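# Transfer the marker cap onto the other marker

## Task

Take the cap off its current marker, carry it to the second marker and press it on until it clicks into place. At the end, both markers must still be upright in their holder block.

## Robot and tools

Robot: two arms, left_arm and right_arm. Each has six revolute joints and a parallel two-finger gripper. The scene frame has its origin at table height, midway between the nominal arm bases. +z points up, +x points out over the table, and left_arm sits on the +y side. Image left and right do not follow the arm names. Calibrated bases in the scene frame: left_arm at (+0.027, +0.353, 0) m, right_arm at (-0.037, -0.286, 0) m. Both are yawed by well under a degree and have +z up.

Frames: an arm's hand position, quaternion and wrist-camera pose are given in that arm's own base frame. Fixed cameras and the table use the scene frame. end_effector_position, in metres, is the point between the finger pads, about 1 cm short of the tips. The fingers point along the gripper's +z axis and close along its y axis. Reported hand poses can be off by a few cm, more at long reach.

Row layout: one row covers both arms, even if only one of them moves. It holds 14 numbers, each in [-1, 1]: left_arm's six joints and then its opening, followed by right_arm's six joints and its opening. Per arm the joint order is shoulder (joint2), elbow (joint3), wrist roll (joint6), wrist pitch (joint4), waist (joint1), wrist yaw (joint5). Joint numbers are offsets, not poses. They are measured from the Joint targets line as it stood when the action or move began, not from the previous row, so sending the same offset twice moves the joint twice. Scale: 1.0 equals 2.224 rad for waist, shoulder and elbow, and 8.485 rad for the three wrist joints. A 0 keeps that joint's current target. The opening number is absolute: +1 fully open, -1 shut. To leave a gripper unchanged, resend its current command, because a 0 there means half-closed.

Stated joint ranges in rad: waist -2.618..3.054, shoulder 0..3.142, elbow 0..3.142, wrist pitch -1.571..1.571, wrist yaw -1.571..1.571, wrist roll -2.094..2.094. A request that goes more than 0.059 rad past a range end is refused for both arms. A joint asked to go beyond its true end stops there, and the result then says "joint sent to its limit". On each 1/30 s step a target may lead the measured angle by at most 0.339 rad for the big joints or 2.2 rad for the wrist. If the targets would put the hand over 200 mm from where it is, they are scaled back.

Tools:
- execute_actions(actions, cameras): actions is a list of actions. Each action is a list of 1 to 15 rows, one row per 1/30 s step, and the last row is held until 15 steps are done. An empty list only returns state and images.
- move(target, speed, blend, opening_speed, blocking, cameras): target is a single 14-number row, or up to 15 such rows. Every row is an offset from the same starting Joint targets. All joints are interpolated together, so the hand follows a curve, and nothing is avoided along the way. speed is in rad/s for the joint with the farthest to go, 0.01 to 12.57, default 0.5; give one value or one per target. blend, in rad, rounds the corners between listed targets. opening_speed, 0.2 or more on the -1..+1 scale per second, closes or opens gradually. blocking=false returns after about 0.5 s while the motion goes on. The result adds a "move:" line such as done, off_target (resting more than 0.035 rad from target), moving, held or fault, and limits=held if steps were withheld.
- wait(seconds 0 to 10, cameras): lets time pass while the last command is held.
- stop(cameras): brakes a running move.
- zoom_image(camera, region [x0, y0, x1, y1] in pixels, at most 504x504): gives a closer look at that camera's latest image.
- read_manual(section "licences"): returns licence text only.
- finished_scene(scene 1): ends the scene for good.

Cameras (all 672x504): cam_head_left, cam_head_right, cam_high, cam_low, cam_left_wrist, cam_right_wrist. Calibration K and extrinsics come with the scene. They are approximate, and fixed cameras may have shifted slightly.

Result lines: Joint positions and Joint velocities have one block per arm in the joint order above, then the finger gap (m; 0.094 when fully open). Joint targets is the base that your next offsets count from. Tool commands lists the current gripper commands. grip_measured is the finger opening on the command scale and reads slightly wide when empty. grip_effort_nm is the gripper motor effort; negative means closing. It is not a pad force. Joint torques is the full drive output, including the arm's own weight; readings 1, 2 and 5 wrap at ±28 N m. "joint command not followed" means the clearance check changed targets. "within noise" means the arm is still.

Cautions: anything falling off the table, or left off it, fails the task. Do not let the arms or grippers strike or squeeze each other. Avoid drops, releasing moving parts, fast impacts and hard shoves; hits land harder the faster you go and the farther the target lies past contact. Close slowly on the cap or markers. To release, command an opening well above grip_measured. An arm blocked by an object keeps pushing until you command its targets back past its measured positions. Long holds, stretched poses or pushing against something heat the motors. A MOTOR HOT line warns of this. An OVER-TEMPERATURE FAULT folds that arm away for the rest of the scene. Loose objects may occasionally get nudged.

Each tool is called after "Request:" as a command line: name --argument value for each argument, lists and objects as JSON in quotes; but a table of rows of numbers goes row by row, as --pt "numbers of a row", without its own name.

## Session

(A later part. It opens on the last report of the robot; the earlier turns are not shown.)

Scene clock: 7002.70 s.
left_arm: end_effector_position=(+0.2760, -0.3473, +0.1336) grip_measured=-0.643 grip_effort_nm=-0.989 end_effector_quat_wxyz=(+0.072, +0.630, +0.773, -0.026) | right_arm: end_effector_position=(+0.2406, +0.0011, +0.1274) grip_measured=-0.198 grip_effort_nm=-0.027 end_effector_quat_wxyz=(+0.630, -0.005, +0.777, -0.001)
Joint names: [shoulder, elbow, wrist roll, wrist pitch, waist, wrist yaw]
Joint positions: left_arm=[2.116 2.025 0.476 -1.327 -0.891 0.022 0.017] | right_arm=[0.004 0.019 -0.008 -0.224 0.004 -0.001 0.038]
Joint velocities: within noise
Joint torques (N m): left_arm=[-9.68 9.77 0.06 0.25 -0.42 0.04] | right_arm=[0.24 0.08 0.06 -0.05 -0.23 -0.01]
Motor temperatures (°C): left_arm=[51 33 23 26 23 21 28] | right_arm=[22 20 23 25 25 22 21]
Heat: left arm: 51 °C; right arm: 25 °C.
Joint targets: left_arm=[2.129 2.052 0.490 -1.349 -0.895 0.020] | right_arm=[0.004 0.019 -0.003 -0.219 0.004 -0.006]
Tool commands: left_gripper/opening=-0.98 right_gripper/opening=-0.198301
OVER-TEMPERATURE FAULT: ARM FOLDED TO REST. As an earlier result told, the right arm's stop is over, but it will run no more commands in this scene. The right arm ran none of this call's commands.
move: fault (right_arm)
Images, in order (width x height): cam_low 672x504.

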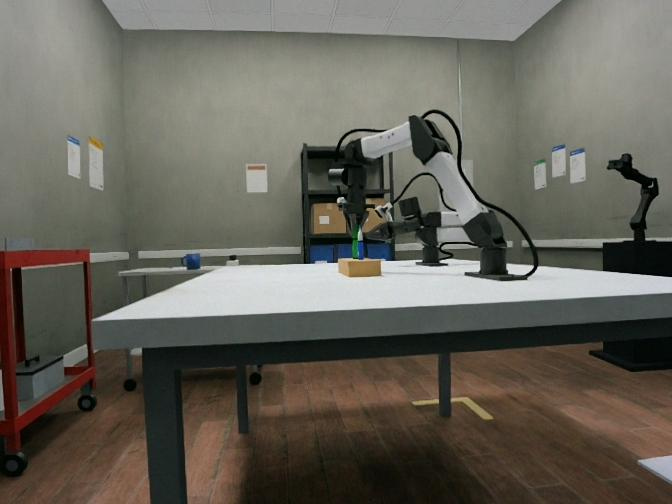

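Request:
move --pt "-0.02068 -0.01888 0 0.00519 0 0 -0.98 0 0 0 0 0 0 -0.198" --pt "-0.01754 -0.04631 0 0.00931 0 0 -0.98 0 0 0 0 0 0 -0.198" --speed 0.05 --cameras '["cam_low"]'

Request:
zoom_image --camera "cam_low" --region '[335, 220, 377, 262]'

Scene clock: 7018.33 s.
left_arm: end_effector_position=(+0.2762, -0.3476, +0.1251) grip_measured=-0.643 grip_effort_nm=-0.994 end_effector_quat_wxyz=(+0.075, +0.630, +0.772, -0.027) | right_arm: end_effector_position=(+0.2406, +0.0011, +0.1274) grip_measured=-0.198 grip_effort_nm=-0.032 end_effector_quat_wxyz=(+0.630, -0.005, +0.777, -0.001)
Joint names: [shoulder, elbow, wrist roll, wrist pitch, waist, wrist yaw]
Joint positions: left_arm=[2.106 1.974 0.476 -1.281 -0.891 0.022 0.017] | right_arm=[0.004 0.019 -0.008 -0.224 0.004 -0.001 0.038]
Joint velocities: within noise
Joint torques (N m): left_arm=[-12.05 4.57 0.03 0.61 -0.49 0.05] | right_arm=[0.18 0.13 0.05 -0.04 -0.24 -0.04]
Motor temperatures (°C): left_arm=[55 34 23 26 23 21 28] | right_arm=[22 20 23 25 25 22 21]
Heat: left arm: 55 °C; right arm: 25 °C.
Joint targets: left_arm=[2.090 1.949 0.490 -1.270 -0.895 0.020] | right_arm=[0.004 0.019 -0.003 -0.219 0.004 -0.006]
Tool commands: left_gripper/opening=-0.98 right_gripper/opening=-0.198301
OVER-TEMPERATURE FAULT: ARM FOLDED TO REST. As an earlier result told, the right arm's stop is over, but it will run no more commands in this scene. The right arm ran none of this call's commands.
move: fault (right_arm)
Images, in order (width x height): cam_low 672x504.

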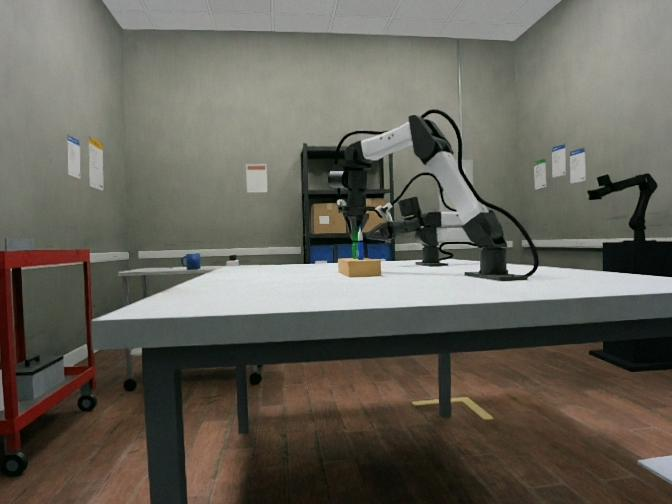

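Scaled by 12.000 from the camera's 672x504 image, which has a finer 960x720 frame.

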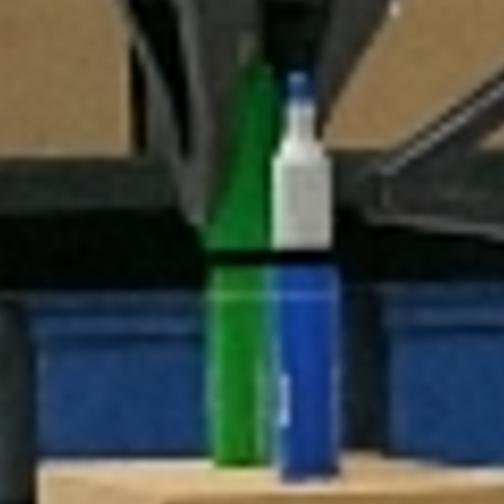

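Request:
move --target '[0, 0, 0, 0, 0, 0, 0.0, 0, 0, 0, 0, 0, 0, -0.198]' --opening_speed 0.35 --cameras '["cam_low", "cam_left_wrist"]'

Request:
zoom_image --camera "cam_low" --region '[335, 205, 377, 262]'

Scene clock: 7026.50 s.
left_arm: end_effector_position=(+0.2750, -0.3460, +0.1226) grip_measured=-0.002 grip_effort_nm=0.134 end_effector_quat_wxyz=(+0.071, +0.630, +0.773, -0.026) | right_arm: end_effector_position=(+0.2406, +0.0011, +0.1274) grip_measured=-0.198 grip_effort_nm=-0.027 end_effector_quat_wxyz=(+0.630, -0.005, +0.777, -0.001)
Joint names: [shoulder, elbow, wrist roll, wrist pitch, waist, wrist yaw]
Joint positions: left_arm=[2.105 1.965 0.476 -1.281 -0.891 0.022 0.047] | right_arm=[0.004 0.019 -0.008 -0.224 0.004 -0.001 0.038]
Joint velocities: within noise
Joint torques (N m): left_arm=[-12 5.53 0.01 0.57 -0.4 0.08] | right_arm=[0.23 0.08 0.07 -0.04 -0.17 -0.02]
Motor temperatures (°C): left_arm=[57 33 23 26 23 21 28] | right_arm=[22 20 23 25 25 22 21]
Heat: left arm: 57 °C; right arm: 25 °C.
Joint targets: left_arm=[2.090 1.949 0.490 -1.270 -0.895 0.020] | right_arm=[0.004 0.019 -0.003 -0.219 0.004 -0.006]
Tool commands: left_gripper/opening=+0.0 right_gripper/opening=-0.198301
OVER-TEMPERATURE FAULT: ARM FOLDED TO REST. As an earlier result told, the right arm's stop is over, but it will run no more commands in this scene. The right arm ran none of this call's commands.
move: fault (right_arm)
camera_calibration:
cam_left_wrist: T_world_to_cam=[[-0.983996, -0.175033, -0.0334066, 0.212396], [-0.176619, 0.933158, 0.313083, 0.368559], [-0.0236262, 0.313973, -0.949138, 0.318115], [0, 0, 0, 1]] pos_world=[0.281607, -0.406627, 0.193641]
Images, in order (width x height): cam_low 672x504, cam_left_wrist 672x504.

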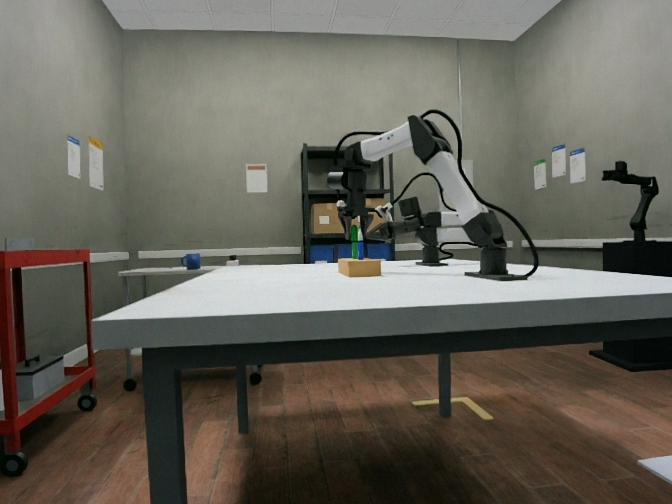

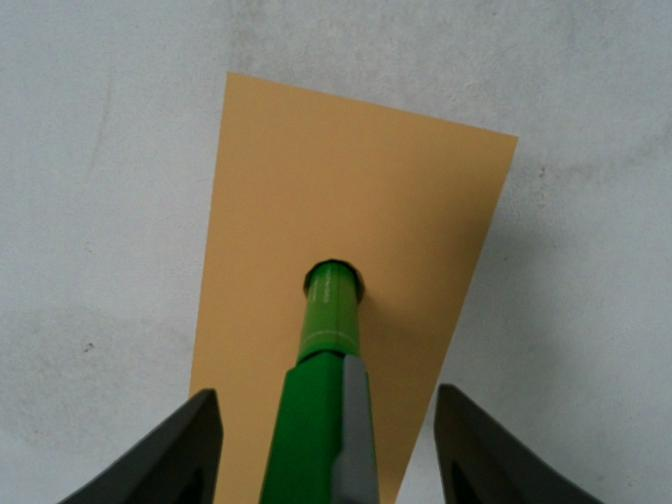

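Scaled by 8.842 from the camera's 672x504 image, which has a finer 960x720 frame.

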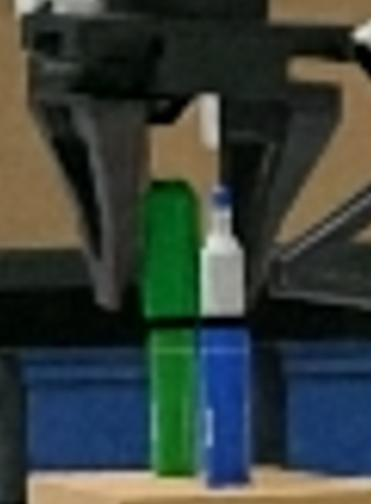

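Request:
move --pt "0.01349 0.01888 0 -0.00342 0 0 0.0 0 0 0 0 0 0 -0.198" --pt "0.01888 0.05238 0 -0.01061 0 0 0.0 0 0 0 0 0 0 -0.198" --pt "0.02473 0.08498 0 -0.01768 0 0 0.0 0 0 0 0 0 0 -0.198" --pt "0.03417 0.12792 0 -0.0264 0 0 0.0 0 0 0 0 0 0 -0.198" --pt "0.03912 0.15063 0 -0.03064 0 0 0.0 0 0 0 0 0 0 -0.198" --speed 0.1 --cameras '["cam_low"]'

Request:
zoom_image --camera "cam_low" --region '[325, 190, 389, 280]'

Scene clock: 7044.73 s.
left_arm: end_effector_position=(+0.2757, -0.3469, +0.1746) grip_measured=-0.002 grip_effort_nm=0.134 end_effector_quat_wxyz=(+0.075, +0.630, +0.772, -0.027) | right_arm: end_effector_position=(+0.2406, +0.0011, +0.1274) grip_measured=-0.198 grip_effort_nm=-0.027 end_effector_quat_wxyz=(+0.630, -0.005, +0.777, -0.001)
Joint names: [shoulder, elbow, wrist roll, wrist pitch, waist, wrist yaw]
Joint positions: left_arm=[2.158 2.258 0.476 -1.511 -0.891 0.022 0.047] | right_arm=[0.004 0.019 -0.008 -0.224 0.004 -0.001 0.038]
Joint velocities: within noise
Joint torques (N m): left_arm=[-9.47 9.31 0.03 0.33 -0.32 0.07] | right_arm=[0.2 0.18 0.03 -0.06 -0.16 -0.03]
Motor temperatures (°C): left_arm=[59 34 23 26 23 21 27] | right_arm=[22 20 23 25 25 22 21]
Heat: left arm: 59 °C; right arm: 25 °C.
Joint targets: left_arm=[2.177 2.284 0.490 -1.530 -0.895 0.020] | right_arm=[0.004 0.019 -0.003 -0.219 0.004 -0.006]
Tool commands: left_gripper/opening=+0.0 right_gripper/opening=-0.198301
OVER-TEMPERATURE FAULT: ARM FOLDED TO REST. As an earlier result told, the right arm's stop is over, but it will run no more commands in this scene. The right arm ran none of this call's commands.
move: fault (right_arm)
Images, in order (width x height): cam_low 672x504.

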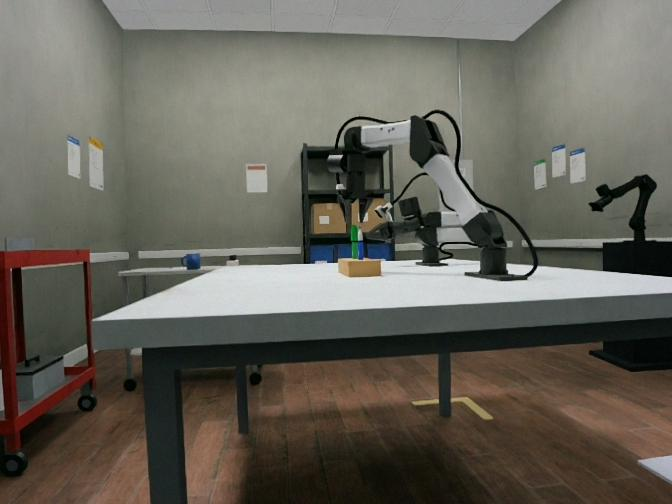

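Scaled by 5.600 from the camera's 672x504 image, which has a finer 960x720 frame.

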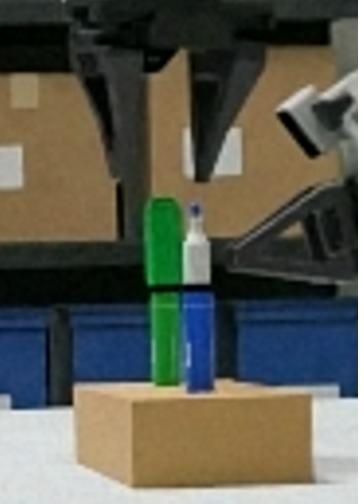

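Request:
move --pt "-0.025 -0.013 0 0.0035 0 0 0.0 0 0 0 0 0 0 -0.198" --pt "-0.2474 -0.2752 0 0.0588 0 0 0.0 0 0 0 0 0 0 -0.198" --speed '[0.1, 0.35]' --blend '[0.02, 0]' --cameras '["cam_low", "cam_high"]'

Request:
zoom_image --camera "cam_low" --region '[330, 200, 390, 280]'

Request:
zoom_image --camera "cam_high" --region '[280, 190, 360, 300]'

Scene clock: 7070.43 s.
left_arm: end_effector_position=(+0.2540, -0.3200, +0.2355) grip_measured=-0.002 grip_effort_nm=0.134 end_effector_quat_wxyz=(+0.258, +0.611, +0.746, -0.065) | right_arm: end_effector_position=(+0.2406, +0.0011, +0.1274) grip_measured=-0.198 grip_effort_nm=-0.022 end_effector_quat_wxyz=(+0.630, -0.005, +0.777, -0.001)
Joint names: [shoulder, elbow, wrist roll, wrist pitch, waist, wrist yaw]
Joint positions: left_arm=[1.648 1.689 0.476 -1.074 -0.891 0.022 0.047] | right_arm=[0.004 0.019 -0.008 -0.224 0.004 -0.001 0.038]
Joint velocities: within noise
Joint torques (N m): left_arm=[-8.96 5.97 -0.02 1.56 -0.34 0.04] | right_arm=[0.23 0.09 0.05 -0.06 -0.2 -0.03]
Motor temperatures (°C): left_arm=[55 37 23 26 23 21 26] | right_arm=[22 20 23 25 25 22 21]
Heat: left arm: 55 °C; right arm: 25 °C.
Joint targets: left_arm=[1.627 1.672 0.490 -1.032 -0.895 0.020] | right_arm=[0.004 0.019 -0.003 -0.219 0.004 -0.006]
Tool commands: left_gripper/opening=+0.0 right_gripper/opening=-0.198301
OVER-TEMPERATURE FAULT: ARM FOLDED TO REST. As an earlier result told, the right arm's stop is over, but it will run no more commands in this scene. The right arm ran none of this call's commands.
move: fault (right_arm), off_target (left_arm); left_arm: the wrist pitch is farthest, 0.043 rad from its target
Images, in order (width x height): cam_high 672x504, cam_low 672x504.

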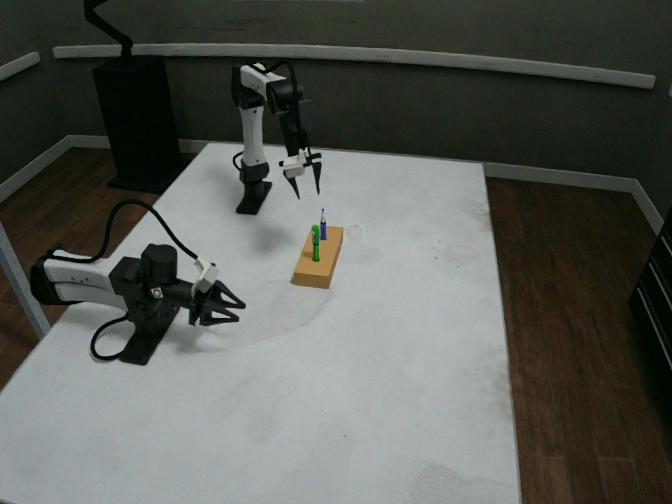

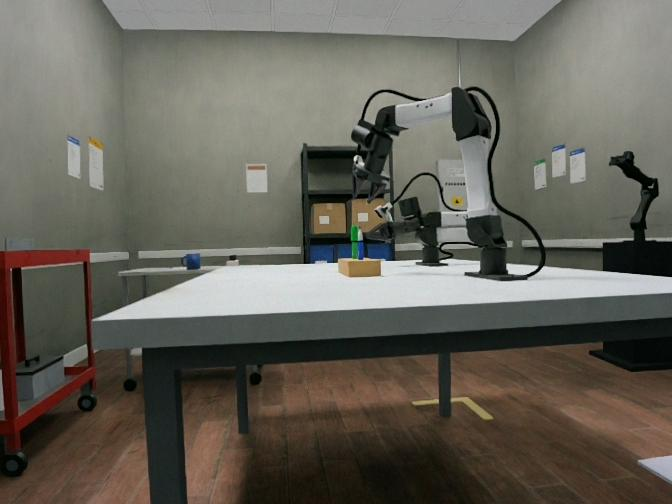

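Scaled by 6.300 from the camera's 672x504 image, which has a finer 960x720 frame.

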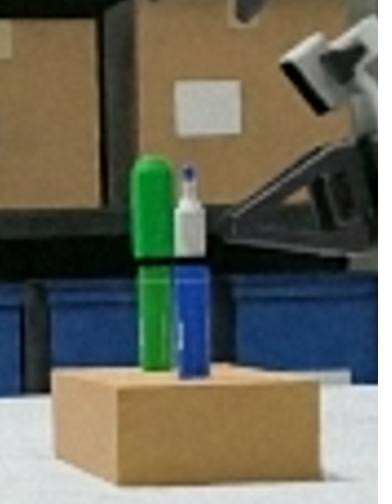

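Scaled by 4.582 from the camera's 672x504 image, which has a finer 960x720 frame.

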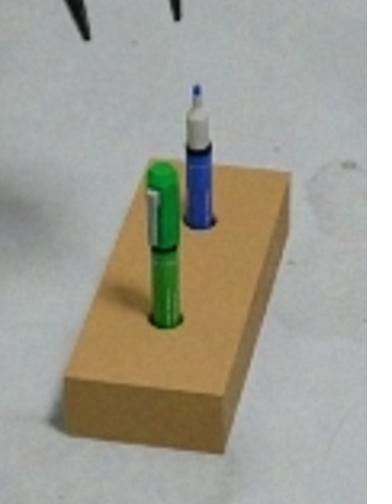

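Request:
finished_scene --scene 1

The scene is finished: the task was done.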